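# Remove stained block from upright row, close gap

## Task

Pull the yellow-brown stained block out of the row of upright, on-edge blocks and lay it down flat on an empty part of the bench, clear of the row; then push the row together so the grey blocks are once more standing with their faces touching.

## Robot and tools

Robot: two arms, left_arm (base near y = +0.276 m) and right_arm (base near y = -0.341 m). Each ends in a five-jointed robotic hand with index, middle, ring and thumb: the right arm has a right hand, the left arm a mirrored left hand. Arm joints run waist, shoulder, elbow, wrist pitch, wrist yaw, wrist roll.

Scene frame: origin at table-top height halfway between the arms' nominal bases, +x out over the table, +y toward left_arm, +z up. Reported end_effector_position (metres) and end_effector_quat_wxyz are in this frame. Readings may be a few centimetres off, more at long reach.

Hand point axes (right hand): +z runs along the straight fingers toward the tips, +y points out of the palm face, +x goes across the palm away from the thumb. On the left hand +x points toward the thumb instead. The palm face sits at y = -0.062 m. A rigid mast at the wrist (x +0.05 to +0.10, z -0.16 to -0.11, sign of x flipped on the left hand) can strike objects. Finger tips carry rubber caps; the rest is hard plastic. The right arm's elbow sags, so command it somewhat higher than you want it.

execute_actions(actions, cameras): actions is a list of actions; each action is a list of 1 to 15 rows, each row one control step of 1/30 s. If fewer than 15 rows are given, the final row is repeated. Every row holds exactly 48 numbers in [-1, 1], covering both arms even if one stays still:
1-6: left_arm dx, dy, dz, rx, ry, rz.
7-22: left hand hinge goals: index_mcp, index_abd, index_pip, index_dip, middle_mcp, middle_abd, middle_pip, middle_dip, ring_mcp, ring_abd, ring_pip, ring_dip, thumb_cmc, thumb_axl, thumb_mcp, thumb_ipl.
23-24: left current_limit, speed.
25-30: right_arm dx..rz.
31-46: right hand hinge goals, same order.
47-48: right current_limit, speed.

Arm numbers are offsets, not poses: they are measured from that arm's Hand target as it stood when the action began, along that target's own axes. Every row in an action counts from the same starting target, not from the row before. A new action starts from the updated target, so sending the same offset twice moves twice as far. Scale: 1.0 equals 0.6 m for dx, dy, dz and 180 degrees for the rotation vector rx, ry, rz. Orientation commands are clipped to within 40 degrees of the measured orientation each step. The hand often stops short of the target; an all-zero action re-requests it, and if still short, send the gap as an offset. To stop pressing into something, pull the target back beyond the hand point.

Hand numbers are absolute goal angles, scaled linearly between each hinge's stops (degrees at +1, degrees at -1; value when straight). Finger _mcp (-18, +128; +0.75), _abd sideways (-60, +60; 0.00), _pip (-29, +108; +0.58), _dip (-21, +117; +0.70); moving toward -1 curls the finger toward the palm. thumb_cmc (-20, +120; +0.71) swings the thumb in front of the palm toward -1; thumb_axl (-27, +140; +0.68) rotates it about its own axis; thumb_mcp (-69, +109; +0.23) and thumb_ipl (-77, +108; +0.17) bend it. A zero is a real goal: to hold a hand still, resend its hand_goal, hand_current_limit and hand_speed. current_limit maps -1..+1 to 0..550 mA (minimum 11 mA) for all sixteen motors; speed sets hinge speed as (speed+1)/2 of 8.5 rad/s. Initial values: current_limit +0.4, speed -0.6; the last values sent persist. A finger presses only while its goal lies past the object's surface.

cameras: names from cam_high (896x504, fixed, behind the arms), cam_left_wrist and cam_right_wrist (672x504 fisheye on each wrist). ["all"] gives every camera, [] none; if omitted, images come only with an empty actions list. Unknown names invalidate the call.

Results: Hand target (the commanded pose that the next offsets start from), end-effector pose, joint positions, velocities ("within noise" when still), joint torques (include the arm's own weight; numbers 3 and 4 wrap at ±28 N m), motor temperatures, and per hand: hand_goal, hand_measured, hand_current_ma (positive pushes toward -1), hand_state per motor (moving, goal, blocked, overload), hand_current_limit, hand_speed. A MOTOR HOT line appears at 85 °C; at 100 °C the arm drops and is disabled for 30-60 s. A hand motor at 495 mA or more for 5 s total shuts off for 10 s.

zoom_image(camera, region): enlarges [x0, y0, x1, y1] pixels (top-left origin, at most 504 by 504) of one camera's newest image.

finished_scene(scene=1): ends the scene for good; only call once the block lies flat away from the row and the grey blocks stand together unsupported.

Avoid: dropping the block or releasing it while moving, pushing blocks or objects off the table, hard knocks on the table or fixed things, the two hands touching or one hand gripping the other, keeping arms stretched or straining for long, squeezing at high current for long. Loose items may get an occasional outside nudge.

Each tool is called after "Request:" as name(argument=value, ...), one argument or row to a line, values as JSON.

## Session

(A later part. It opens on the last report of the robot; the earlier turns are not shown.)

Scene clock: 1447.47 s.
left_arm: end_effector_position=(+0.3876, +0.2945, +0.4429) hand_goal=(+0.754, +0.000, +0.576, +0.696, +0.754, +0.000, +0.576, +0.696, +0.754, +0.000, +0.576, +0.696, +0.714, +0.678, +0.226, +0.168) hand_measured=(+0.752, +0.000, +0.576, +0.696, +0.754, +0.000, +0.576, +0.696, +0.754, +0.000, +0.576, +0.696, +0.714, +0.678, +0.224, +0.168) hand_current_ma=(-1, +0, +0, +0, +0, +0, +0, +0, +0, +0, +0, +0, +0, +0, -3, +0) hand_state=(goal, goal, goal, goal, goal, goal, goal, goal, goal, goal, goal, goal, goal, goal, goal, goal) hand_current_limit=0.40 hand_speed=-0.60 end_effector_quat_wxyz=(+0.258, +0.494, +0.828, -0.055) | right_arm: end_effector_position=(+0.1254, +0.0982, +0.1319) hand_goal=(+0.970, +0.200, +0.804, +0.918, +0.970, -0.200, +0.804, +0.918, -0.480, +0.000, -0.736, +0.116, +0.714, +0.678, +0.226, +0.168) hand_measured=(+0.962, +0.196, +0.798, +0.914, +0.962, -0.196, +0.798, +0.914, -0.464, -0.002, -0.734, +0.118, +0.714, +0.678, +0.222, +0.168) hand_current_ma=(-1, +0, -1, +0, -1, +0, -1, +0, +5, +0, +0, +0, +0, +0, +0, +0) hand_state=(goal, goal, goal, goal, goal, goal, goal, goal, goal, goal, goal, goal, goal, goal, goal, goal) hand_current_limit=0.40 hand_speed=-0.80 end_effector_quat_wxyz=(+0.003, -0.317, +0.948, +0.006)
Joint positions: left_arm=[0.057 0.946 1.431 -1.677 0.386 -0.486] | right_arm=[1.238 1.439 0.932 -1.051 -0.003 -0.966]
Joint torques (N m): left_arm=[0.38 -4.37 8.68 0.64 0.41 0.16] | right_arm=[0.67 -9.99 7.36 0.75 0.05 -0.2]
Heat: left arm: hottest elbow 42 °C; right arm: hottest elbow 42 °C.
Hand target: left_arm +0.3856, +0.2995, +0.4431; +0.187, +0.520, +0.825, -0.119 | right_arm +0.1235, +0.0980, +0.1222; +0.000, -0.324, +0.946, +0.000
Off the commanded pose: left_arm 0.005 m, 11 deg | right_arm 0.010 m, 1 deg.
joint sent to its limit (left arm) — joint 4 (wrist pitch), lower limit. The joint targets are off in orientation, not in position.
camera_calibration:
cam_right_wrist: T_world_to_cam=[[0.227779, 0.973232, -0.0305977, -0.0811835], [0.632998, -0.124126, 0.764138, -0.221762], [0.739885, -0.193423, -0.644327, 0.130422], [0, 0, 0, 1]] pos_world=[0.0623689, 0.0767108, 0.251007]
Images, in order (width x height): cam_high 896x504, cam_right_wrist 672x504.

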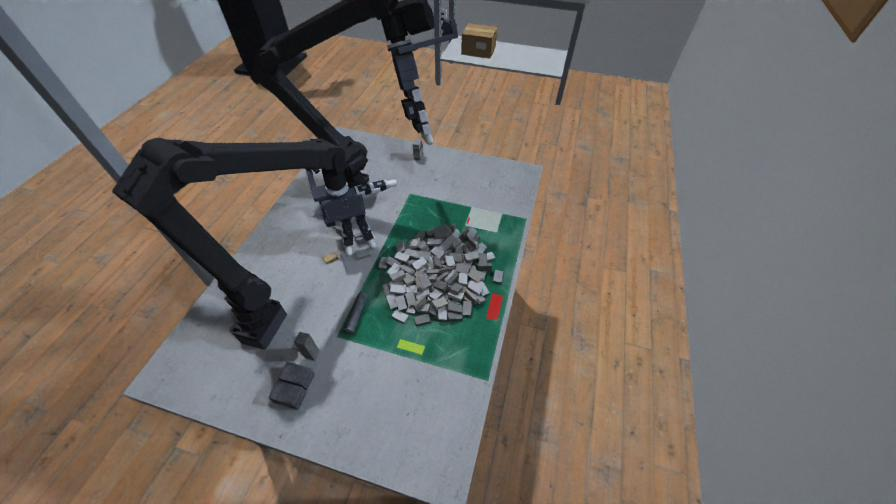

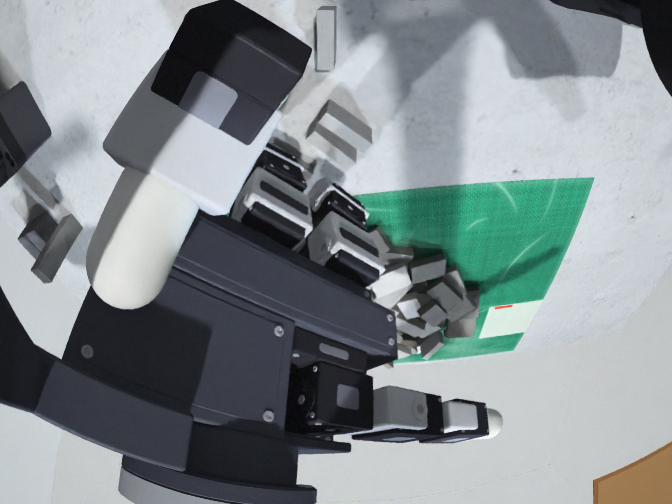

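Request:
execute_actions(
  actions=[
    [[0,0,0,0,0,0,0.754,0,0.576,0.696,0.754,0,0.576,0.696,0.754,0,0.576,0.696,0.714,0.678,0.226,0.168,0.4,-0.6,-0.0049,-0.0067,0.026,0,0,0,0.969,0.2,0.803,0.918,0.969,-0.2,0.803,0.918,-0.48,0,-0.737,0.116,0.714,0.678,0.226,0.168,0.4,-0.8]],
  ],
  cameras=["cam_right_wrist","cam_high"],
)

Request:
zoom_image(
  camera="cam_high",
  region=[335, 220, 395, 270],
)

Scene clock: 1456.07 s.
left_arm: end_effector_position=(+0.3876, +0.2945, +0.4429) hand_goal=(+0.754, +0.000, +0.576, +0.696, +0.754, +0.000, +0.576, +0.696, +0.754, +0.000, +0.576, +0.696, +0.714, +0.678, +0.226, +0.168) hand_measured=(+0.752, +0.000, +0.576, +0.696, +0.754, +0.000, +0.576, +0.696, +0.754, +0.000, +0.576, +0.696, +0.714, +0.678, +0.224, +0.168) hand_current_ma=(-1, +0, +0, +0, +0, +0, +0, +0, +0, +0, +0, +0, +0, +0, -3, +0) hand_state=(goal, goal, goal, goal, goal, goal, goal, goal, goal, goal, goal, goal, goal, goal, goal, goal) hand_current_limit=0.40 hand_speed=-0.60 end_effector_quat_wxyz=(+0.258, +0.494, +0.828, -0.055) | right_arm: end_effector_position=(+0.1253, +0.1007, +0.1207) hand_goal=(+0.970, +0.200, +0.804, +0.918, +0.970, -0.200, +0.804, +0.918, -0.480, +0.000, -0.736, +0.116, +0.714, +0.678, +0.226, +0.168) hand_measured=(+0.962, +0.196, +0.798, +0.914, +0.962, -0.196, +0.798, +0.914, -0.464, -0.002, -0.734, +0.118, +0.714, +0.678, +0.222, +0.168) hand_current_ma=(-1, +0, -1, +0, -1, +0, -1, +0, +5, +0, +0, +0, +0, +0, +0, +0) hand_state=(goal, goal, goal, goal, goal, goal, goal, goal, goal, goal, goal, goal, goal, goal, goal, goal) hand_current_limit=0.40 hand_speed=-0.80 end_effector_quat_wxyz=(+0.006, -0.323, +0.946, +0.010)
Joint positions: left_arm=[0.057 0.946 1.431 -1.677 0.386 -0.486] | right_arm=[1.238 1.458 0.916 -1.006 -0.003 -0.979]
Joint torques (N m): left_arm=[0.56 -3.96 8.62 0.46 0.39 0.14] | right_arm=[-0.26 -9.58 6.79 0.83 0.04 -0.2]
Heat: left arm: hottest elbow 42 °C; right arm: hottest elbow 42 °C.
Hand target: left_arm +0.3856, +0.2995, +0.4431; +0.187, +0.520, +0.825, -0.119 | right_arm +0.1283, +0.0966, +0.1066; +0.000, -0.324, +0.946, +0.000
Off the commanded pose: left_arm 0.005 m, 11 deg | right_arm 0.015 m, 1 deg.
joint sent to its limit (left arm) — joint 4 (wrist pitch), lower limit. The joint targets are off in orientation, not in position.
camera_calibration:
cam_right_wrist: T_world_to_cam=[[0.215668, 0.976254, -0.0204054, -0.083897], [0.631921, -0.123608, 0.765112, -0.212915], [0.744421, -0.177905, -0.643573, 0.121531], [0, 0, 0, 1]] pos_world=[0.0621693, 0.0772077, 0.239406]
Images, in order (width x height): cam_high 896x504, cam_right_wrist 672x504.

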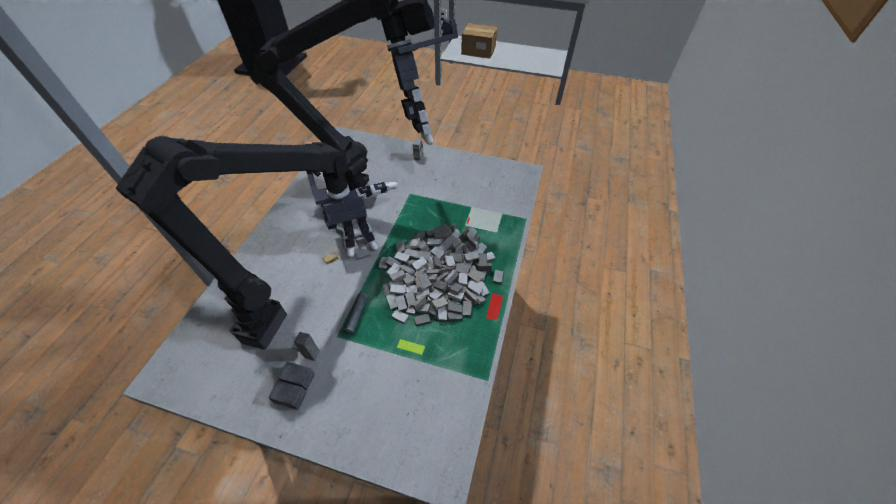

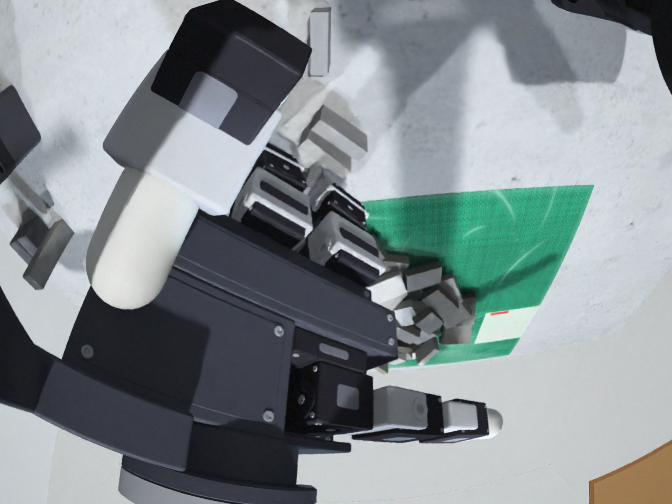

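Scaled by 8.400 from the camera's 896x504 image, which has a finer 1280x720 frame.

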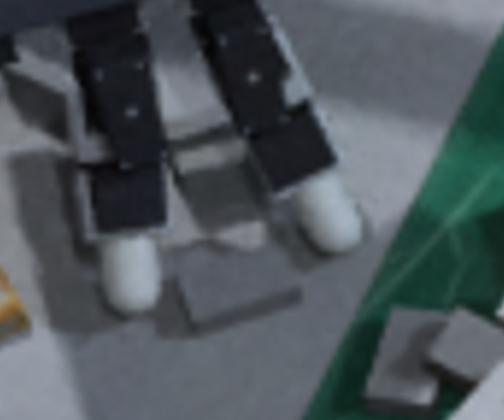

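Request:
execute_actions(
  actions=[
    [[0,0,0,0,0,0,0.754,0,0.576,0.696,0.754,0,0.576,0.696,0.754,0,0.576,0.696,0.714,0.678,0.226,0.168,0.4,-0.6,0.0022,-0.0108,0.02,0,0,0,1.0,0.2,0.813,0.975,1.0,-0.2,0.813,0.975,-0.48,0,-0.737,0.116,0.714,0.678,0.226,0.168,0.4,-0.8]],
  ],
  cameras=["cam_right_wrist","cam_high"],
)

Request:
zoom_image(
  camera="cam_high",
  region=[335, 220, 395, 270],
)

Scene clock: 1466.10 s.
left_arm: end_effector_position=(+0.3876, +0.2945, +0.4429) hand_goal=(+0.754, +0.000, +0.576, +0.696, +0.754, +0.000, +0.576, +0.696, +0.754, +0.000, +0.576, +0.696, +0.714, +0.678, +0.226, +0.168) hand_measured=(+0.752, +0.000, +0.576, +0.696, +0.754, +0.000, +0.576, +0.696, +0.754, +0.000, +0.576, +0.696, +0.714, +0.678, +0.224, +0.168) hand_current_ma=(-1, +0, +0, +0, +0, +0, +0, +0, +0, +0, +0, +0, +0, +0, -3, +0) hand_state=(goal, goal, goal, goal, goal, goal, goal, goal, goal, goal, goal, goal, goal, goal, goal, goal) hand_current_limit=0.40 hand_speed=-0.60 end_effector_quat_wxyz=(+0.258, +0.494, +0.828, -0.055) | right_arm: end_effector_position=(+0.1265, +0.0968, +0.1118) hand_goal=(+1.000, +0.200, +0.814, +0.976, +1.000, -0.200, +0.814, +0.976, -0.480, +0.000, -0.736, +0.116, +0.714, +0.678, +0.226, +0.168) hand_measured=(+0.992, +0.194, +0.814, +0.976, +0.990, -0.196, +0.808, +0.972, -0.464, -0.002, -0.734, +0.118, +0.714, +0.678, +0.222, +0.168) hand_current_ma=(-1, +0, +0, +0, -2, +0, -1, +0, +5, +0, +0, +0, +0, +0, +0, +0) hand_state=(goal, goal, goal, goal, goal, goal, goal, goal, goal, goal, goal, goal, goal, goal, goal, goal) hand_current_limit=0.40 hand_speed=-0.80 end_effector_quat_wxyz=(+0.008, -0.326, +0.945, +0.013)
Joint positions: left_arm=[0.057 0.946 1.431 -1.677 0.386 -0.486] | right_arm=[1.23 1.461 0.891 -0.971 -0.004 -0.992]
Joint torques (N m): left_arm=[0.5 -4.25 8.72 0.51 0.39 0.17] | right_arm=[-0.73 -9.35 6.35 0.94 0.08 -0.2]
Heat: left arm: hottest elbow 42 °C; right arm: hottest elbow 41 °C.
Hand target: left_arm +0.3856, +0.2995, +0.4431; +0.187, +0.520, +0.825, -0.119 | right_arm +0.1312, +0.0907, +0.0947; +0.000, -0.324, +0.946, +0.000
Off the commanded pose: left_arm 0.005 m, 11 deg | right_arm 0.019 m, 2 deg.
joint sent to its limit (left arm) — joint 4 (wrist pitch), lower limit. The joint targets are off in orientation, not in position.
camera_calibration:
cam_right_wrist: T_world_to_cam=[[0.210832, 0.977414, -0.0145636, -0.0806593], [0.631747, -0.124871, 0.765051, -0.207137], [0.745952, -0.170498, -0.643805, 0.113405], [0, 0, 0, 1]] pos_world=[0.0632692, 0.0723074, 0.230306]
Images, in order (width x height): cam_high 896x504, cam_right_wrist 672x504.

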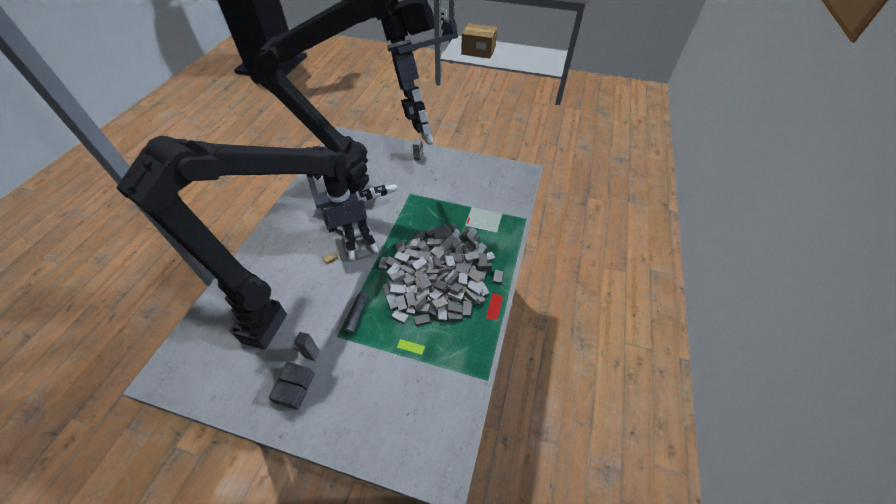

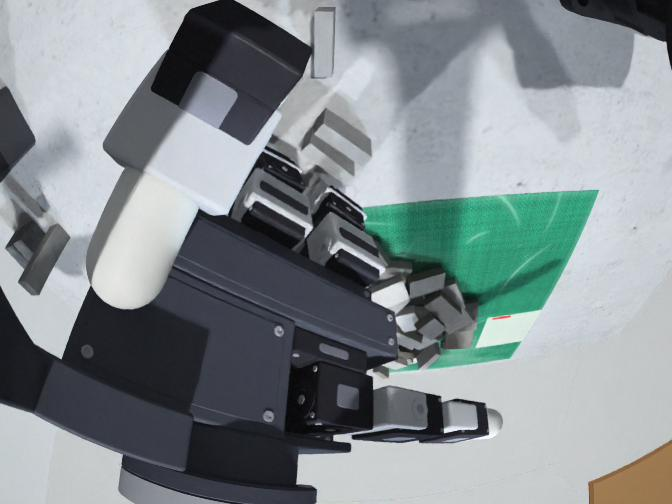

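Scaled by 8.400 from the camera's 896x504 image, which has a finer 1280x720 frame.

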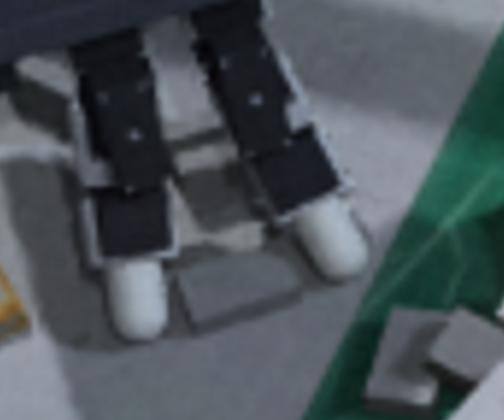

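Request:
execute_actions(
  actions=[
    [[0,0,0,0,0,0,0.754,0,0.576,0.696,0.754,0,0.576,0.696,0.754,0,0.576,0.696,0.714,0.678,0.226,0.168,0.4,-0.6,0,0,0,0,0,0,1.0,0.07,0.813,0.975,1.0,-0.07,0.813,0.975,-0.48,0,-0.737,0.116,0.714,0.678,0.226,0.168,0.3,-0.9]],
    [[0,0,0,0,0,0,0.754,0,0.576,0.696,0.754,0,0.576,0.696,0.754,0,0.576,0.696,0.714,0.678,0.226,0.168,0.4,-0.6,0,0,0,0,0,0,1.0,-0.12,0.813,0.975,1.0,0.12,0.813,0.975,-0.48,0,-0.737,0.116,0.714,0.678,0.226,0.168,0.5,-0.9]],
  ],
  cameras=["cam_right_wrist","cam_high"],
)

Request:
zoom_image(
  camera="cam_high",
  region=[335, 220, 395, 270],
)

Scene clock: 1473.90 s.
left_arm: end_effector_position=(+0.3876, +0.2945, +0.4429) hand_goal=(+0.754, +0.000, +0.576, +0.696, +0.754, +0.000, +0.576, +0.696, +0.754, +0.000, +0.576, +0.696, +0.714, +0.678, +0.226, +0.168) hand_measured=(+0.752, +0.000, +0.576, +0.696, +0.754, +0.000, +0.576, +0.696, +0.754, +0.000, +0.576, +0.696, +0.714, +0.678, +0.224, +0.168) hand_current_ma=(-1, +0, +0, +0, +0, +0, +0, +0, +0, +0, +0, +0, +0, +0, -3, +0) hand_state=(goal, goal, goal, goal, goal, goal, goal, goal, goal, goal, goal, goal, goal, goal, goal, goal) hand_current_limit=0.40 hand_speed=-0.60 end_effector_quat_wxyz=(+0.258, +0.494, +0.828, -0.055) | right_arm: end_effector_position=(+0.1272, +0.0975, +0.1120) hand_goal=(+1.000, -0.120, +0.814, +0.976, +1.000, +0.120, +0.814, +0.976, -0.480, +0.000, -0.736, +0.116, +0.714, +0.678, +0.226, +0.168) hand_measured=(+1.000, +0.082, +0.816, +0.976, +0.994, -0.104, +0.812, +0.974, -0.464, -0.002, -0.734, +0.118, +0.714, +0.678, +0.222, +0.168) hand_current_ma=(+0, +412, +0, +0, -1, -412, +0, +0, +5, +0, +0, +0, +0, +0, +0, +0) hand_state=(goal, blocked, goal, goal, goal, blocked, goal, goal, goal, goal, goal, goal, goal, goal, goal, goal) hand_current_limit=0.50 hand_speed=-0.90 end_effector_quat_wxyz=(+0.009, -0.326, +0.945, +0.014)
Joint positions: left_arm=[0.057 0.946 1.431 -1.677 0.386 -0.486] | right_arm=[1.229 1.461 0.891 -0.967 -0.003 -0.993]
Joint torques (N m): left_arm=[-0.03 -3.9 8.62 0.51 0.41 0.14] | right_arm=[-0.79 -9.23 6.38 0.79 0.03 -0.19]
Heat: left arm: hottest elbow 42 °C; right arm: hottest elbow 40 °C.
Hand target: left_arm +0.3856, +0.2995, +0.4431; +0.187, +0.520, +0.825, -0.119 | right_arm +0.1313, +0.0907, +0.0947; +0.000, -0.324, +0.946, +0.000
Off the commanded pose: left_arm 0.005 m, 11 deg | right_arm 0.019 m, 2 deg.
joint sent to its limit (left arm) — joint 4 (wrist pitch), lower limit. The joint targets are off in orientation, not in position.
camera_calibration:
cam_right_wrist: T_world_to_cam=[[0.210102, 0.977619, -0.0108894, -0.0818738], [0.630062, -0.126875, 0.76611, -0.207406], [0.747582, -0.167822, -0.642617, 0.11251], [0, 0, 0, 1]] pos_world=[0.0637703, 0.0726085, 0.230305]
Images, in order (width x height): cam_high 896x504, cam_right_wrist 672x504.

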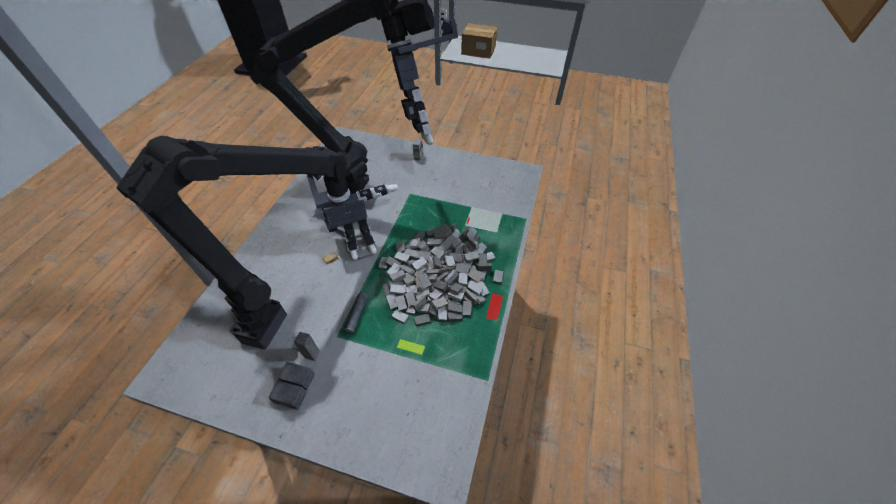

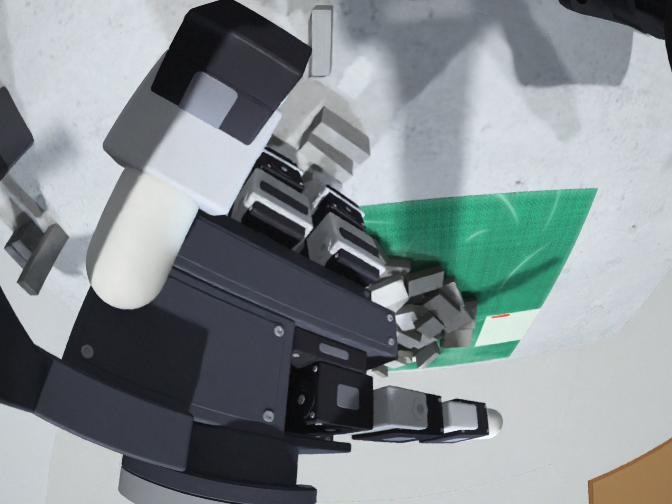

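Scaled by 8.400 from the camera's 896x504 image, which has a finer 1280x720 frame.

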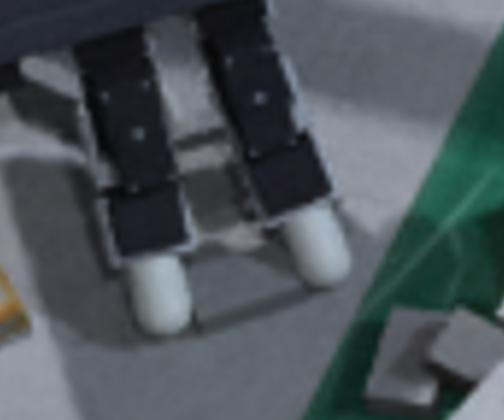

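Request:
execute_actions(
  actions=[
    [[0,0,0,0,0,0,0.754,0,0.576,0.696,0.754,0,0.576,0.696,0.754,0,0.576,0.696,0.714,0.678,0.226,0.168,0.4,-0.6,-0.017,0.033,-0.05,0,0,0,1.0,-0.12,0.813,0.975,1.0,0.12,0.813,0.975,-0.48,0,-0.737,0.116,0.714,0.678,0.226,0.168,0.5,-0.9]],
    [[0,0,0,0,0,0,0.754,0,0.576,0.696,0.754,0,0.576,0.696,0.754,0,0.576,0.696,0.714,0.678,0.226,0.168,0.4,-0.6,0,0,-0.04,0,0,0,1.0,-0.12,0.813,0.975,1.0,0.12,0.813,0.975,-0.48,0,-0.737,0.116,0.714,0.678,0.226,0.168,0.5,-0.9]],
  ],
  cameras=["cam_high"],
)

Request:
zoom_image(
  camera="cam_high",
  region=[335, 215, 395, 265],
)

Scene clock: 1481.20 s.
left_arm: end_effector_position=(+0.3876, +0.2945, +0.4429) hand_goal=(+0.754, +0.000, +0.576, +0.696, +0.754, +0.000, +0.576, +0.696, +0.754, +0.000, +0.576, +0.696, +0.714, +0.678, +0.226, +0.168) hand_measured=(+0.752, +0.000, +0.576, +0.696, +0.754, +0.000, +0.576, +0.696, +0.754, +0.000, +0.576, +0.696, +0.714, +0.678, +0.224, +0.168) hand_current_ma=(-1, +0, +0, +0, +0, +0, +0, +0, +0, +0, +0, +0, +0, +0, -3, +0) hand_state=(goal, goal, goal, goal, goal, goal, goal, goal, goal, goal, goal, goal, goal, goal, goal, goal) hand_current_limit=0.40 hand_speed=-0.60 end_effector_quat_wxyz=(+0.258, +0.494, +0.828, -0.055) | right_arm: end_effector_position=(+0.1264, +0.0944, +0.1282) hand_goal=(+1.000, -0.120, +0.814, +0.976, +1.000, +0.120, +0.814, +0.976, -0.480, +0.000, -0.736, +0.116, +0.714, +0.678, +0.226, +0.168) hand_measured=(+0.998, +0.080, +0.812, +0.976, +0.986, -0.102, +0.804, +0.972, -0.464, -0.002, -0.734, +0.118, +0.714, +0.678, +0.222, +0.168) hand_current_ma=(+0, +413, +0, +0, -3, -412, -2, +0, +5, +0, +0, +0, +0, +0, +0, +0) hand_state=(goal, blocked, goal, goal, goal, blocked, goal, goal, goal, goal, goal, goal, goal, goal, goal, goal) hand_current_limit=0.50 hand_speed=-0.90 end_effector_quat_wxyz=(-0.014, -0.322, +0.946, -0.016)
Joint positions: left_arm=[0.057 0.946 1.431 -1.677 0.386 -0.486] | right_arm=[1.23 1.468 0.962 -1.108 -0.003 -0.985]
Joint torques (N m): left_arm=[0.5 -4.37 8.66 0.43 0.37 0.16] | right_arm=[1.61 -12.98 11.29 -0.16 0.03 0.03]
Heat: left arm: hottest elbow 42 °C; right arm: hottest elbow 39 °C.
Hand target: left_arm +0.3856, +0.2995, +0.4431; +0.187, +0.520, +0.825, -0.119 | right_arm +0.1272, +0.1127, +0.1487; +0.000, -0.324, +0.946, +0.000
Off the commanded pose: left_arm 0.005 m, 11 deg | right_arm 0.027 m, 2 deg.
joint sent to its limit (left arm) — joint 4 (wrist pitch), lower limit. The joint targets are off in orientation, not in position.
Images, in order (width x height): cam_high 896x504.

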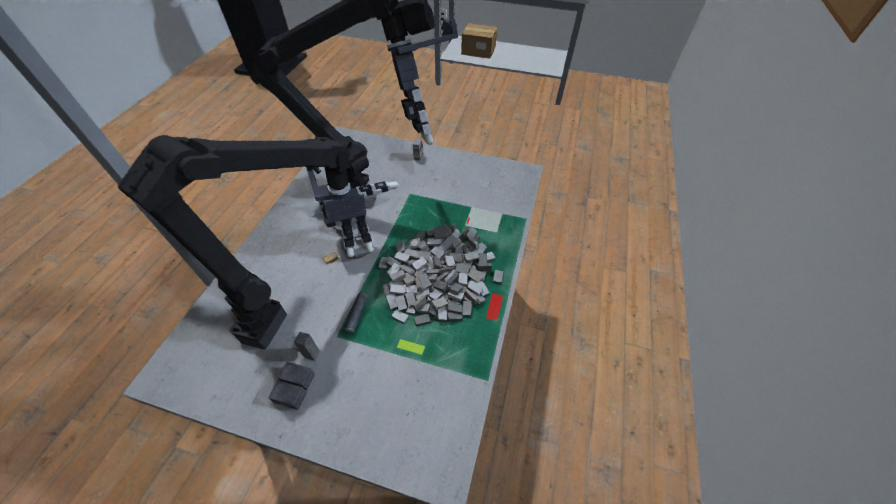

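Scaled by 8.400 from the camera's 896x504 image, which has a finer 1280x720 frame.

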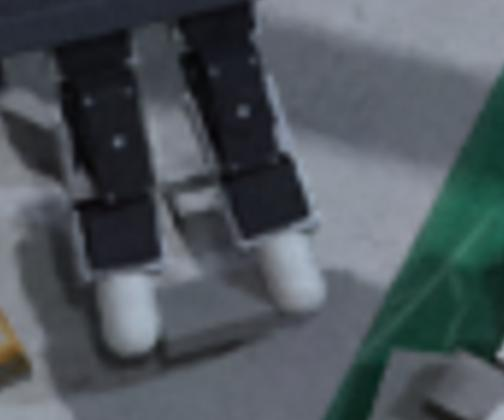

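Request:
execute_actions(
  actions=[
    [[0,0,0,0,0,0,0.754,0,0.576,0.696,0.754,0,0.576,0.696,0.754,0,0.576,0.696,0.714,0.678,0.226,0.168,0.4,-0.6,0,0,-0.0333,0,0,0,0.89,-0.12,0.723,0.841,0.89,0.12,0.723,0.841,-0.48,0,-0.737,0.116,0.714,0.678,0.226,0.168,0.5,-0.95]],
    [[0,0,0,0,0,0,0.754,0,0.576,0.696,0.754,0,0.576,0.696,0.754,0,0.576,0.696,0.714,0.678,0.226,0.168,0.4,-0.6,0,-0.0333,0,0,0,0,0.89,-0.12,0.723,0.841,0.89,0.12,0.723,0.841,-0.48,0,-0.737,0.116,0.714,0.678,0.226,0.168,0.5,-0.95]],
  ],
  cameras=["cam_high"],
)

Request:
zoom_image(
  camera="cam_high",
  region=[335, 215, 395, 265],
)

Scene clock: 1491.87 s.
left_arm: end_effector_position=(+0.3876, +0.2945, +0.4429) hand_goal=(+0.754, +0.000, +0.576, +0.696, +0.754, +0.000, +0.576, +0.696, +0.754, +0.000, +0.576, +0.696, +0.714, +0.678, +0.226, +0.168) hand_measured=(+0.752, +0.000, +0.576, +0.696, +0.754, +0.000, +0.576, +0.696, +0.754, +0.000, +0.576, +0.696, +0.714, +0.678, +0.224, +0.168) hand_current_ma=(-1, +0, +0, +0, +0, +0, +0, +0, +0, +0, +0, +0, +0, +0, -3, +0) hand_state=(goal, goal, goal, goal, goal, goal, goal, goal, goal, goal, goal, goal, goal, goal, goal, goal) hand_current_limit=0.40 hand_speed=-0.60 end_effector_quat_wxyz=(+0.258, +0.494, +0.828, -0.055) | right_arm: end_effector_position=(+0.1333, +0.0937, +0.1563) hand_goal=(+0.890, -0.120, +0.724, +0.842, +0.890, +0.120, +0.724, +0.842, -0.480, +0.000, -0.736, +0.116, +0.714, +0.678, +0.226, +0.168) hand_measured=(+0.892, +0.070, +0.726, +0.844, +0.878, -0.102, +0.716, +0.840, -0.464, -0.002, -0.734, +0.118, +0.714, +0.678, +0.222, +0.168) hand_current_ma=(+0, +404, +0, +0, -2, -412, -1, +0, +5, +0, +0, +0, +0, +0, +0, +0) hand_state=(goal, blocked, goal, goal, goal, blocked, goal, goal, goal, goal, goal, goal, goal, goal, goal, goal) hand_current_limit=0.50 hand_speed=-0.95 end_effector_quat_wxyz=(-0.008, -0.324, +0.946, -0.008)
Joint positions: left_arm=[0.057 0.946 1.431 -1.677 0.386 -0.486] | right_arm=[1.212 1.424 0.996 -1.164 -0.002 -1.006]
Joint torques (N m): left_arm=[0.26 -4.54 8.76 0.54 0.4 0.16] | right_arm=[-0.44 -13.27 9.44 -0.09 0.02 -0.2]
Heat: left arm: hottest elbow 42 °C; right arm: hottest elbow 40 °C.
Hand target: left_arm +0.3856, +0.2995, +0.4431; +0.187, +0.520, +0.825, -0.119 | right_arm +0.1395, +0.0969, +0.1687; +0.000, -0.324, +0.946, +0.000
Off the commanded pose: left_arm 0.005 m, 11 deg | right_arm 0.014 m, 1 deg.
joint sent to its limit (left arm) — joint 4 (wrist pitch), lower limit. The joint targets are off in orientation, not in position.
Images, in order (width x height): cam_high 896x504.

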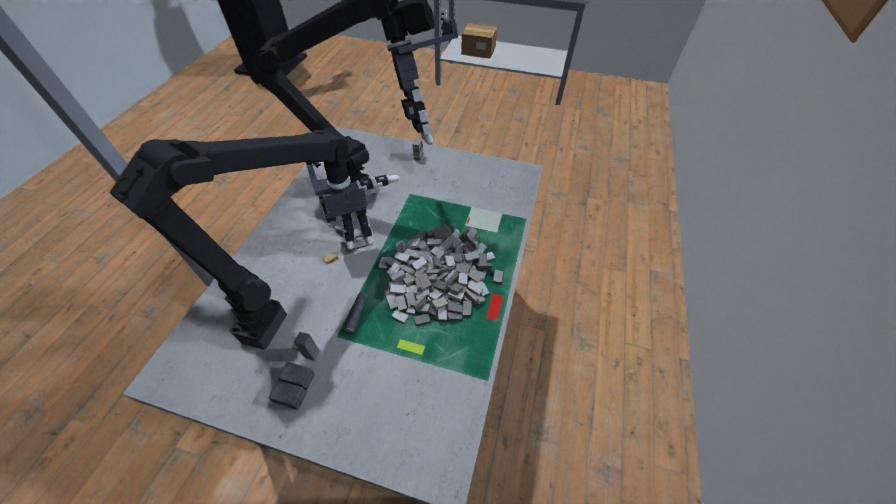

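Scaled by 8.400 from the camera's 896x504 image, which has a finer 1280x720 frame.

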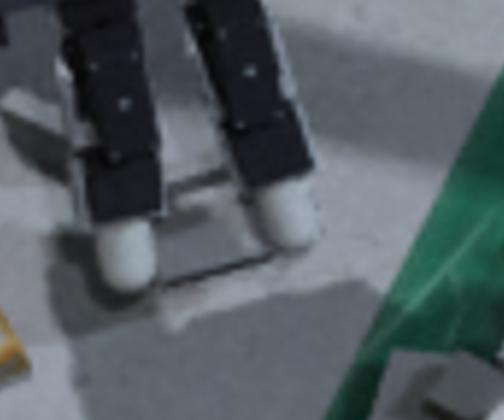

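Request:
execute_actions(
  actions=[
    [[0,0,0,0,0,0,0.754,0,0.576,0.696,0.754,0,0.576,0.696,0.754,0,0.576,0.696,0.714,0.678,0.226,0.168,0.4,-0.6,0,-0.0617,-0.0167,0,0,0,0.89,-0.12,0.723,0.841,0.89,0.12,0.723,0.841,-0.48,0,-0.737,0.116,0.714,0.678,0.226,0.168,0.5,-0.95]],
    [[0,0,0,0,0,0,0.754,0,0.576,0.696,0.754,0,0.576,0.696,0.754,0,0.576,0.696,0.714,0.678,0.226,0.168,0.4,-0.6,0,0,0,0,0,0,0.781,-0.12,0.606,0.725,0.781,0.12,0.606,0.725,-0.48,0,-0.737,0.116,0.714,0.678,0.226,0.168,0.5,-0.95]],
  ],
  cameras=["cam_high"],
)

Request:
zoom_image(
  camera="cam_high",
  region=[335, 215, 395, 265],
)

Scene clock: 1500.63 s.
left_arm: end_effector_position=(+0.3876, +0.2945, +0.4429) hand_goal=(+0.754, +0.000, +0.576, +0.696, +0.754, +0.000, +0.576, +0.696, +0.754, +0.000, +0.576, +0.696, +0.714, +0.678, +0.226, +0.168) hand_measured=(+0.752, +0.000, +0.576, +0.696, +0.754, +0.000, +0.576, +0.696, +0.754, +0.000, +0.576, +0.696, +0.714, +0.678, +0.224, +0.168) hand_current_ma=(-1, +0, +0, +0, +0, +0, +0, +0, +0, +0, +0, +0, +0, +0, -3, +0) hand_state=(goal, goal, goal, goal, goal, goal, goal, goal, goal, goal, goal, goal, goal, goal, goal, goal) hand_current_limit=0.40 hand_speed=-0.60 end_effector_quat_wxyz=(+0.258, +0.494, +0.828, -0.055) | right_arm: end_effector_position=(+0.1630, +0.0737, +0.1793) hand_goal=(+0.782, -0.120, +0.606, +0.726, +0.782, +0.120, +0.606, +0.726, -0.480, +0.000, -0.736, +0.116, +0.714, +0.678, +0.226, +0.168) hand_measured=(+0.798, +0.062, +0.620, +0.736, +0.772, -0.102, +0.600, +0.726, -0.464, -0.002, -0.734, +0.118, +0.714, +0.678, +0.222, +0.168) hand_current_ma=(+5, +374, +3, +2, -2, -412, +0, +0, +5, +0, +0, +0, +0, +0, +0, +0) hand_state=(goal, blocked, goal, goal, goal, blocked, goal, goal, goal, goal, goal, goal, goal, goal, goal, goal) hand_current_limit=0.50 hand_speed=-0.95 end_effector_quat_wxyz=(+0.003, -0.322, +0.947, +0.003)
Joint positions: left_arm=[0.057 0.946 1.431 -1.677 0.386 -0.486] | right_arm=[1.119 1.362 0.994 -1.193 0 -1.094]
Joint torques (N m): left_arm=[0.38 -4.19 8.75 0.55 0.43 0.16] | right_arm=[0.15 -11.93 7.54 0.03 -0.14 -0.19]
Heat: left arm: hottest elbow 42 °C; right arm: hottest elbow 40 °C.
Hand target: left_arm +0.3856, +0.2995, +0.4431; +0.187, +0.520, +0.825, -0.119 | right_arm +0.1622, +0.0676, +0.1787; +0.000, -0.324, +0.946, +0.000
Off the commanded pose: left_arm 0.005 m, 11 deg | right_arm 0.006 m, 1 deg.
joint sent to its limit (left arm) — joint 4 (wrist pitch), lower limit. The joint targets are off in orientation, not in position.
Images, in order (width x height): cam_high 896x504.

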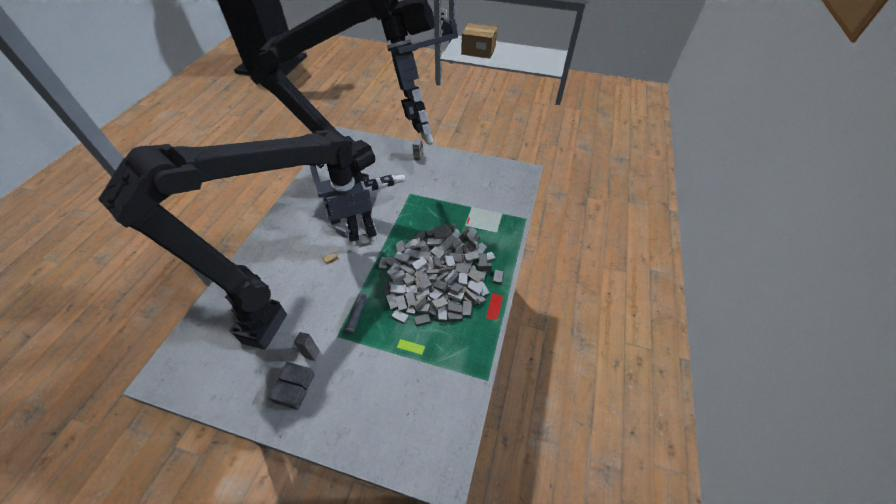

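Scaled by 8.400 from the camera's 896x504 image, which has a finer 1280x720 frame.

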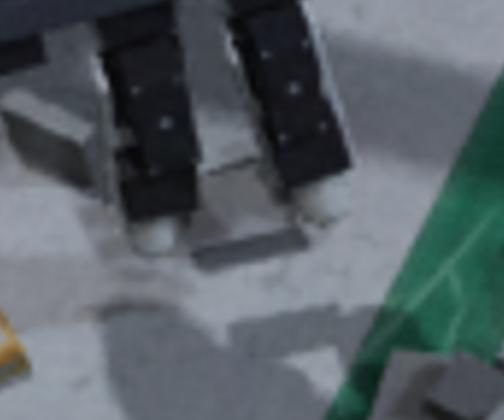

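Request:
execute_actions(
  actions=[
    [[0,0,0,0,0,0,0.754,0,0.576,0.696,0.754,0,0.576,0.696,0.754,0,0.576,0.696,0.714,0.678,0.226,0.168,0.4,-0.6,0,-0.0333,0,0,0,0,0.671,-0.12,0.504,0.623,0.671,0.12,0.504,0.623,-0.48,0,-0.737,0.116,0.714,0.678,0.226,0.168,0.5,-0.95]],
    [[0,0,0,0,0,0,0.754,0,0.576,0.696,0.754,0,0.576,0.696,0.754,0,0.576,0.696,0.714,0.678,0.226,0.168,0.4,-0.6,0,0,0,0,0,0,0.671,-0.12,0.504,0.623,0.671,0.12,0.504,0.623,-0.48,0,-0.737,0.116,0.714,0.678,0.226,0.168,0.5,-0.95]],
  ],
  cameras=["cam_high"],
)

Request:
zoom_image(
  camera="cam_high",
  region=[335, 215, 395, 265],
)

Scene clock: 1510.13 s.
left_arm: end_effector_position=(+0.3876, +0.2945, +0.4429) hand_goal=(+0.754, +0.000, +0.576, +0.696, +0.754, +0.000, +0.576, +0.696, +0.754, +0.000, +0.576, +0.696, +0.714, +0.678, +0.226, +0.168) hand_measured=(+0.752, +0.000, +0.576, +0.696, +0.754, +0.000, +0.576, +0.696, +0.754, +0.000, +0.576, +0.696, +0.714, +0.678, +0.224, +0.168) hand_current_ma=(-1, +0, +0, +0, +0, +0, +0, +0, +0, +0, +0, +0, +0, +0, -3, +0) hand_state=(goal, goal, goal, goal, goal, goal, goal, goal, goal, goal, goal, goal, goal, goal, goal, goal) hand_current_limit=0.40 hand_speed=-0.60 end_effector_quat_wxyz=(+0.258, +0.494, +0.828, -0.055) | right_arm: end_effector_position=(+0.1738, +0.0577, +0.1752) hand_goal=(+0.672, -0.120, +0.504, +0.624, +0.672, +0.120, +0.504, +0.624, -0.480, +0.000, -0.736, +0.116, +0.714, +0.678, +0.226, +0.168) hand_measured=(+0.718, +0.048, +0.538, +0.644, +0.652, -0.098, +0.494, +0.622, -0.464, -0.002, -0.734, +0.118, +0.714, +0.678, +0.222, +0.168) hand_current_ma=(+38, +314, +17, +6, -7, -412, -2, +0, +5, +0, +0, +0, +0, +0, +0, +0) hand_state=(blocked, blocked, blocked, goal, goal, blocked, goal, goal, goal, goal, goal, goal, goal, goal, goal, goal) hand_current_limit=0.50 hand_speed=-0.95 end_effector_quat_wxyz=(-0.001, -0.323, +0.946, -0.001)
Joint positions: left_arm=[0.057 0.946 1.431 -1.677 0.386 -0.486] | right_arm=[1.072 1.349 0.971 -1.195 0 -1.144]
Joint torques (N m): left_arm=[0.56 -4.37 8.7 0.58 0.42 0.16] | right_arm=[-0.26 -12.45 7.61 0.02 -0.16 -0.2]
Heat: left arm: hottest elbow 42 °C; right arm: hottest elbow 40 °C.
Hand target: left_arm +0.3856, +0.2995, +0.4431; +0.187, +0.520, +0.825, -0.119 | right_arm +0.1744, +0.0517, +0.1787; +0.000, -0.324, +0.946, +0.000
Off the commanded pose: left_arm 0.005 m, 11 deg | right_arm 0.007 m, 0 deg.
joint sent to its limit (left arm) — joint 4 (wrist pitch), lower limit. The joint targets are off in orientation, not in position.
Images, in order (width x height): cam_high 896x504.

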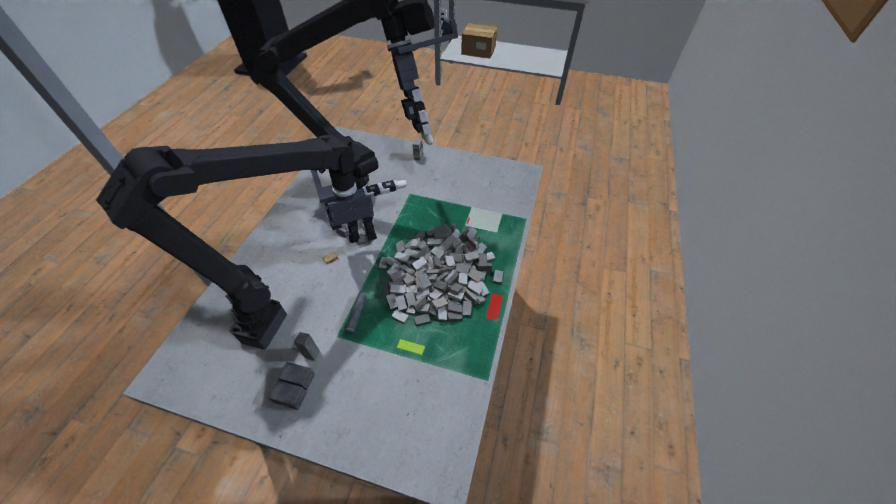

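Scaled by 8.400 from the camera's 896x504 image, which has a finer 1280x720 frame.

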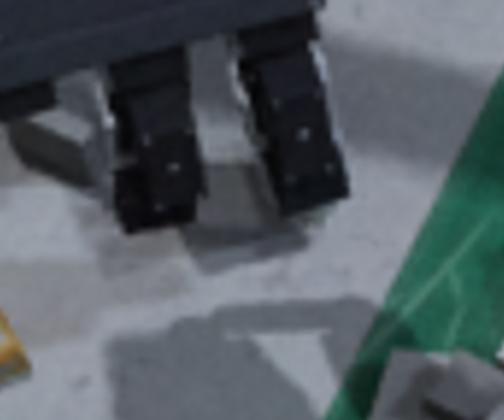

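Request:
execute_actions(
  actions=[
    [[0,0,0,0,0,0,0.754,0,0.576,0.696,0.754,0,0.576,0.696,0.754,0,0.576,0.696,0.714,0.678,0.226,0.168,0.4,-0.6,0,-0.0333,0,0,0,0,0.56,-0.12,0.41,0.53,0.65,0.12,0.48,0.59,-0.48,0,-0.737,0.116,0.714,0.678,0.226,0.168,0.4,-0.95]],
    [[0,0,0,0,0,0,0.754,0,0.576,0.696,0.754,0,0.576,0.696,0.754,0,0.576,0.696,0.714,0.678,0.226,0.168,0.4,-0.6,0,0,0,0,0,0,0.53,-0.12,0.37,0.49,0.61,0.12,0.42,0.53,-0.48,0,-0.737,0.116,0.714,0.678,0.226,0.168,0.4,-0.95]],
  ],
  cameras=["cam_high"],
)

Request:
zoom_image(
  camera="cam_high",
  region=[335, 215, 395, 265],
)

Scene clock: 1520.30 s.
left_arm: end_effector_position=(+0.3876, +0.2945, +0.4429) hand_goal=(+0.754, +0.000, +0.576, +0.696, +0.754, +0.000, +0.576, +0.696, +0.754, +0.000, +0.576, +0.696, +0.714, +0.678, +0.226, +0.168) hand_measured=(+0.752, +0.000, +0.576, +0.696, +0.754, +0.000, +0.576, +0.696, +0.754, +0.000, +0.576, +0.696, +0.714, +0.678, +0.224, +0.168) hand_current_ma=(-1, +0, +0, +0, +0, +0, +0, +0, +0, +0, +0, +0, +0, +0, -3, +0) hand_state=(goal, goal, goal, goal, goal, goal, goal, goal, goal, goal, goal, goal, goal, goal, goal, goal) hand_current_limit=0.40 hand_speed=-0.60 end_effector_quat_wxyz=(+0.258, +0.494, +0.828, -0.055) | right_arm: end_effector_position=(+0.1866, +0.0420, +0.1773) hand_goal=(+0.530, -0.120, +0.370, +0.490, +0.610, +0.120, +0.420, +0.530, -0.480, +0.000, -0.736, +0.116, +0.714, +0.678, +0.226, +0.168) hand_measured=(+0.530, -0.106, +0.372, +0.494, +0.614, +0.092, +0.424, +0.534, -0.464, -0.002, -0.734, +0.118, +0.714, +0.678, +0.222, +0.168) hand_current_ma=(+0, +2, +0, +0, +0, -9, +0, +0, +5, +0, +0, +0, +0, +0, +0, +0) hand_state=(goal, goal, goal, goal, goal, blocked, goal, goal, goal, goal, goal, goal, goal, goal, goal, goal) hand_current_limit=0.40 hand_speed=-0.95 end_effector_quat_wxyz=(+0.001, -0.324, +0.946, +0.001)
Joint positions: left_arm=[0.057 0.946 1.431 -1.677 0.386 -0.486] | right_arm=[1.019 1.324 0.953 -1.197 0 -1.198]
Joint torques (N m): left_arm=[0.73 -4.31 8.61 0.44 0.42 0.16] | right_arm=[-0.38 -11.52 7.57 0.03 -0.2 -0.19]
Heat: left arm: hottest elbow 42 °C; right arm: hottest elbow 40 °C.
Hand target: left_arm +0.3856, +0.2995, +0.4431; +0.187, +0.520, +0.825, -0.119 | right_arm +0.1866, +0.0359, +0.1786; +0.000, -0.324, +0.946, +0.000
Off the commanded pose: left_arm 0.005 m, 11 deg | right_arm 0.006 m, 0 deg.
joint sent to its limit (left arm) — joint 4 (wrist pitch), lower limit. The joint targets are off in orientation, not in position.
Images, in order (width x height): cam_high 896x504.

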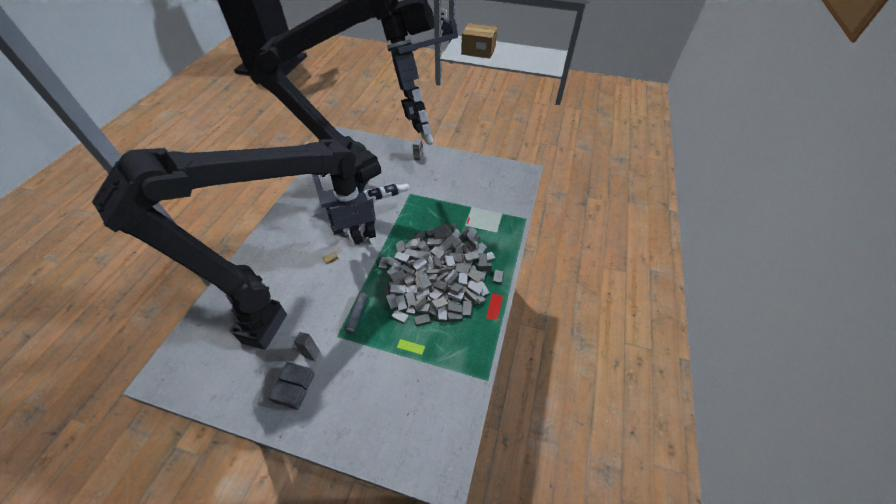

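Scaled by 8.400 from the camera's 896x504 image, which has a finer 1280x720 frame.

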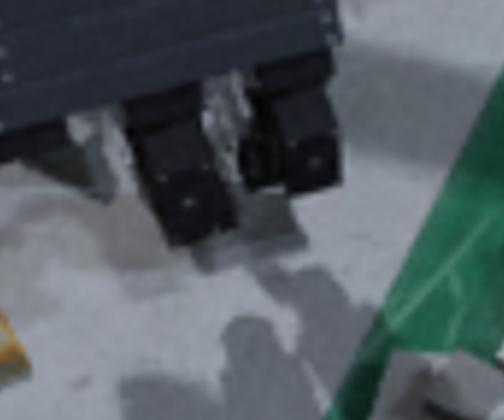

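Request:
execute_actions(
  actions=[],
  cameras=["cam_right_wrist"],
)

Request:
zoom_image(
  camera="cam_right_wrist",
  region=[240, 20, 420, 150],
)

Scene clock: 1523.07 s.
left_arm: end_effector_position=(+0.3876, +0.2945, +0.4429) hand_goal=(+0.754, +0.000, +0.576, +0.696, +0.754, +0.000, +0.576, +0.696, +0.754, +0.000, +0.576, +0.696, +0.714, +0.678, +0.226, +0.168) hand_measured=(+0.752, +0.000, +0.576, +0.696, +0.754, +0.000, +0.576, +0.696, +0.754, +0.000, +0.576, +0.696, +0.714, +0.678, +0.224, +0.168) hand_current_ma=(-1, +0, +0, +0, +0, +0, +0, +0, +0, +0, +0, +0, +0, +0, -3, +0) hand_state=(goal, goal, goal, goal, goal, goal, goal, goal, goal, goal, goal, goal, goal, goal, goal, goal) hand_current_limit=0.40 hand_speed=-0.60 end_effector_quat_wxyz=(+0.258, +0.494, +0.828, -0.055) | right_arm: end_effector_position=(+0.1866, +0.0420, +0.1773) hand_goal=(+0.530, -0.120, +0.370, +0.490, +0.610, +0.120, +0.420, +0.530, -0.480, +0.000, -0.736, +0.116, +0.714, +0.678, +0.226, +0.168) hand_measured=(+0.530, -0.106, +0.372, +0.494, +0.614, +0.092, +0.424, +0.534, -0.464, -0.002, -0.734, +0.118, +0.714, +0.678, +0.222, +0.168) hand_current_ma=(+0, +2, +0, +0, +0, -9, +0, +0, +5, +0, +0, +0, +0, +0, +0, +0) hand_state=(goal, goal, goal, goal, goal, blocked, goal, goal, goal, goal, goal, goal, goal, goal, goal, goal) hand_current_limit=0.40 hand_speed=-0.95 end_effector_quat_wxyz=(+0.001, -0.324, +0.946, +0.001)
Joint positions: left_arm=[0.057 0.946 1.431 -1.677 0.386 -0.486] | right_arm=[1.019 1.324 0.953 -1.197 0 -1.198]
Joint velocities: within noise
Joint torques (N m): left_arm=[0.91 -4.42 8.75 0.55 0.39 0.14] | right_arm=[-0.32 -11.4 7.53 0.06 -0.2 -0.2]
Motor temperatures (°C): left_arm=[25 25 42 23 22 24] | right_arm=[28 33 40 23 22 25]
Heat: left arm: hottest elbow 42 °C; right arm: hottest elbow 40 °C.
Hand target: left_arm +0.3856, +0.2995, +0.4431; +0.187, +0.520, +0.825, -0.119 | right_arm +0.1866, +0.0359, +0.1786; +0.000, -0.324, +0.946, +0.000
Off the commanded pose: left_arm 0.005 m, 11 deg | right_arm 0.006 m, 0 deg.
camera_calibration:
cam_right_wrist: T_world_to_cam=[[0.215215, 0.975671, -0.0418116, -0.034717], [0.63444, -0.10714, 0.765511, -0.303405], [0.742407, -0.191276, -0.642063, 0.102634], [0, 0, 0, 1]] pos_world=[0.123768, 0.0209969, 0.296706]
Images, in order (width x height): cam_right_wrist 672x504.

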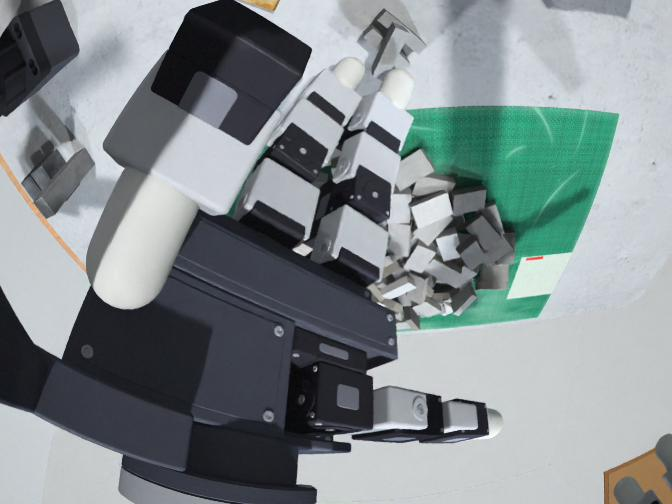

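Scaled by 2.800 from the camera's 672x504 image, which has a finer 960x720 frame.

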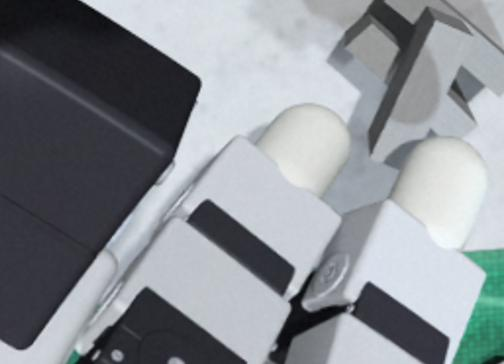

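Request:
execute_actions(
  actions=[
    [[0,0,0,0,0,0,0.754,0,0.576,0.696,0.754,0,0.576,0.696,0.754,0,0.576,0.696,0.714,0.678,0.226,0.168,0.4,-0.6,0,0,-0.09,0,0,0,0.53,-0.1,0.37,0.49,0.61,0.09,0.42,0.53,-0.48,0,-0.737,0.116,0.714,0.678,0.226,0.168,0.4,-0.95]],
    [[0,0,0,0,0,0,0.754,0,0.576,0.696,0.754,0,0.576,0.696,0.754,0,0.576,0.696,0.714,0.678,0.226,0.168,0.4,-0.6,-0.02,0.06,0,0,0,0,0.754,0.1,0.576,0.696,0.754,-0.1,0.576,0.696,-0.48,0,-0.737,0.116,0.714,0.678,0.226,0.168,0.4,-0.85]],
  ],
  cameras=["cam_high","cam_right_wrist"],
)

Request:
zoom_image(
  camera="cam_high",
  region=[335, 210, 395, 260],
)

Request:
zoom_image(
  camera="cam_right_wrist",
  region=[300, 20, 440, 130],
)

Scene clock: 1530.60 s.
left_arm: end_effector_position=(+0.3876, +0.2945, +0.4429) hand_goal=(+0.754, +0.000, +0.576, +0.696, +0.754, +0.000, +0.576, +0.696, +0.754, +0.000, +0.576, +0.696, +0.714, +0.678, +0.226, +0.168) hand_measured=(+0.752, +0.000, +0.576, +0.696, +0.754, +0.000, +0.576, +0.696, +0.754, +0.000, +0.576, +0.696, +0.714, +0.678, +0.224, +0.168) hand_current_ma=(-1, +0, +0, +0, +0, +0, +0, +0, +0, +0, +0, +0, +0, +0, -3, +0) hand_state=(goal, goal, goal, goal, goal, goal, goal, goal, goal, goal, goal, goal, goal, goal, goal, goal) hand_current_limit=0.40 hand_speed=-0.60 end_effector_quat_wxyz=(+0.258, +0.494, +0.828, -0.055) | right_arm: end_effector_position=(+0.1686, +0.0560, +0.2229) hand_goal=(+0.754, +0.100, +0.576, +0.696, +0.754, -0.100, +0.576, +0.696, -0.480, +0.000, -0.736, +0.116, +0.714, +0.678, +0.226, +0.168) hand_measured=(+0.750, +0.096, +0.572, +0.692, +0.748, -0.094, +0.572, +0.694, -0.464, -0.002, -0.734, +0.118, +0.714, +0.678, +0.222, +0.168) hand_current_ma=(+0, +0, +0, +0, +0, +0, +0, +0, +5, +0, +0, +0, +0, +0, +0, +0) hand_state=(goal, goal, goal, goal, goal, goal, goal, goal, goal, goal, goal, goal, goal, goal, goal, goal) hand_current_limit=0.40 hand_speed=-0.85 end_effector_quat_wxyz=(-0.007, -0.325, +0.946, -0.005)
Joint positions: left_arm=[0.057 0.946 1.431 -1.677 0.386 -0.486] | right_arm=[1.081 1.308 1.066 -1.346 -0.002 -1.14]
Joint torques (N m): left_arm=[0.5 -4.31 8.7 0.39 0.41 0.11] | right_arm=[1.03 -8.35 12.45 0.16 -0.08 0]
Heat: left arm: hottest elbow 42 °C; right arm: hottest elbow 39 °C.
Hand target: left_arm +0.3856, +0.2995, +0.4431; +0.187, +0.520, +0.825, -0.119 | right_arm +0.1741, +0.0718, +0.2326; +0.000, -0.324, +0.946, +0.000
Off the commanded pose: left_arm 0.005 m, 11 deg | right_arm 0.019 m, 1 deg.
joint sent to its limit (left arm) — joint 4 (wrist pitch), lower limit. The joint targets are off in orientation, not in position.
camera_calibration:
cam_right_wrist: T_world_to_cam=[[0.210896, 0.975654, -0.0601898, -0.0377505], [0.643707, -0.0922766, 0.759688, -0.32647], [0.735638, -0.19896, -0.647496, 0.150686], [0, 0, 0, 1]] pos_world=[0.107262, 0.0366865, 0.343312]
Images, in order (width x height): cam_high 896x504, cam_right_wrist 672x504.

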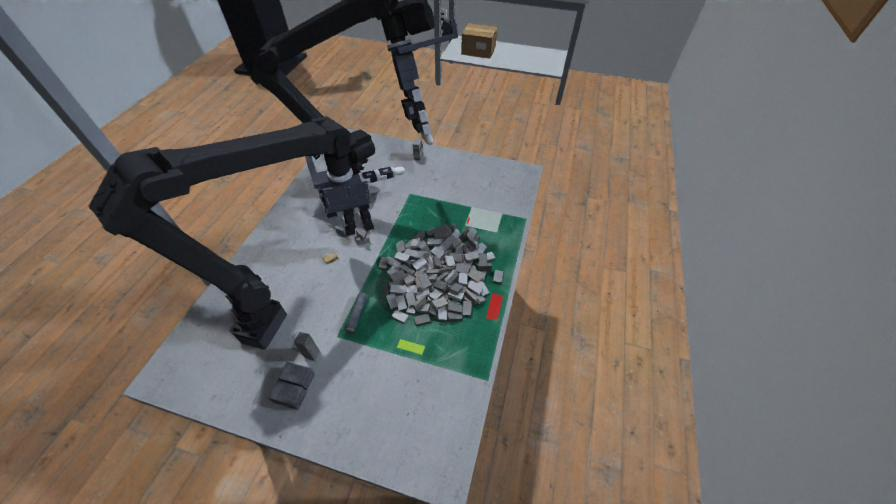

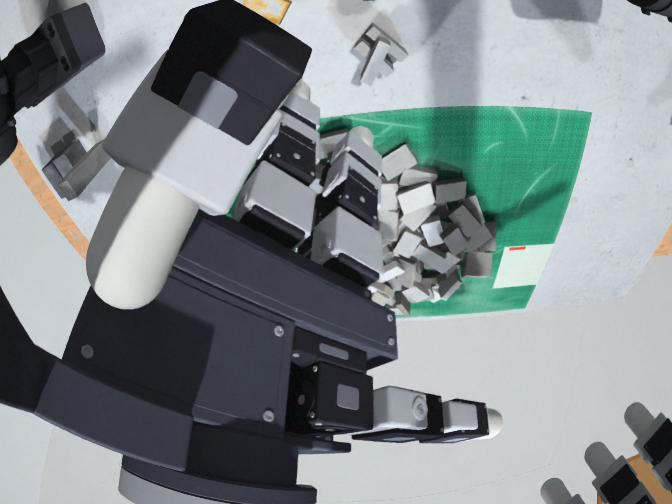

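Scaled by 8.400 from the camera's 896x504 image, which has a finer 1280x720 frame.

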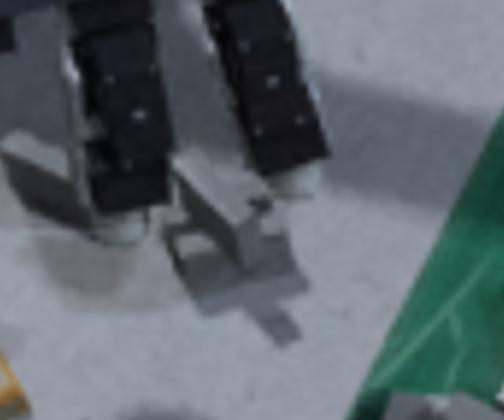

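Scaled by 3.600 from the camera's 672x504 image, which has a finer 960x720 frame.

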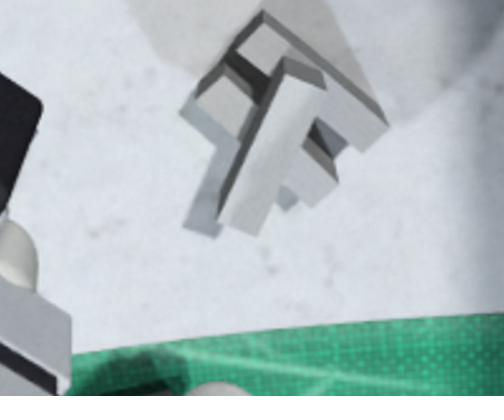

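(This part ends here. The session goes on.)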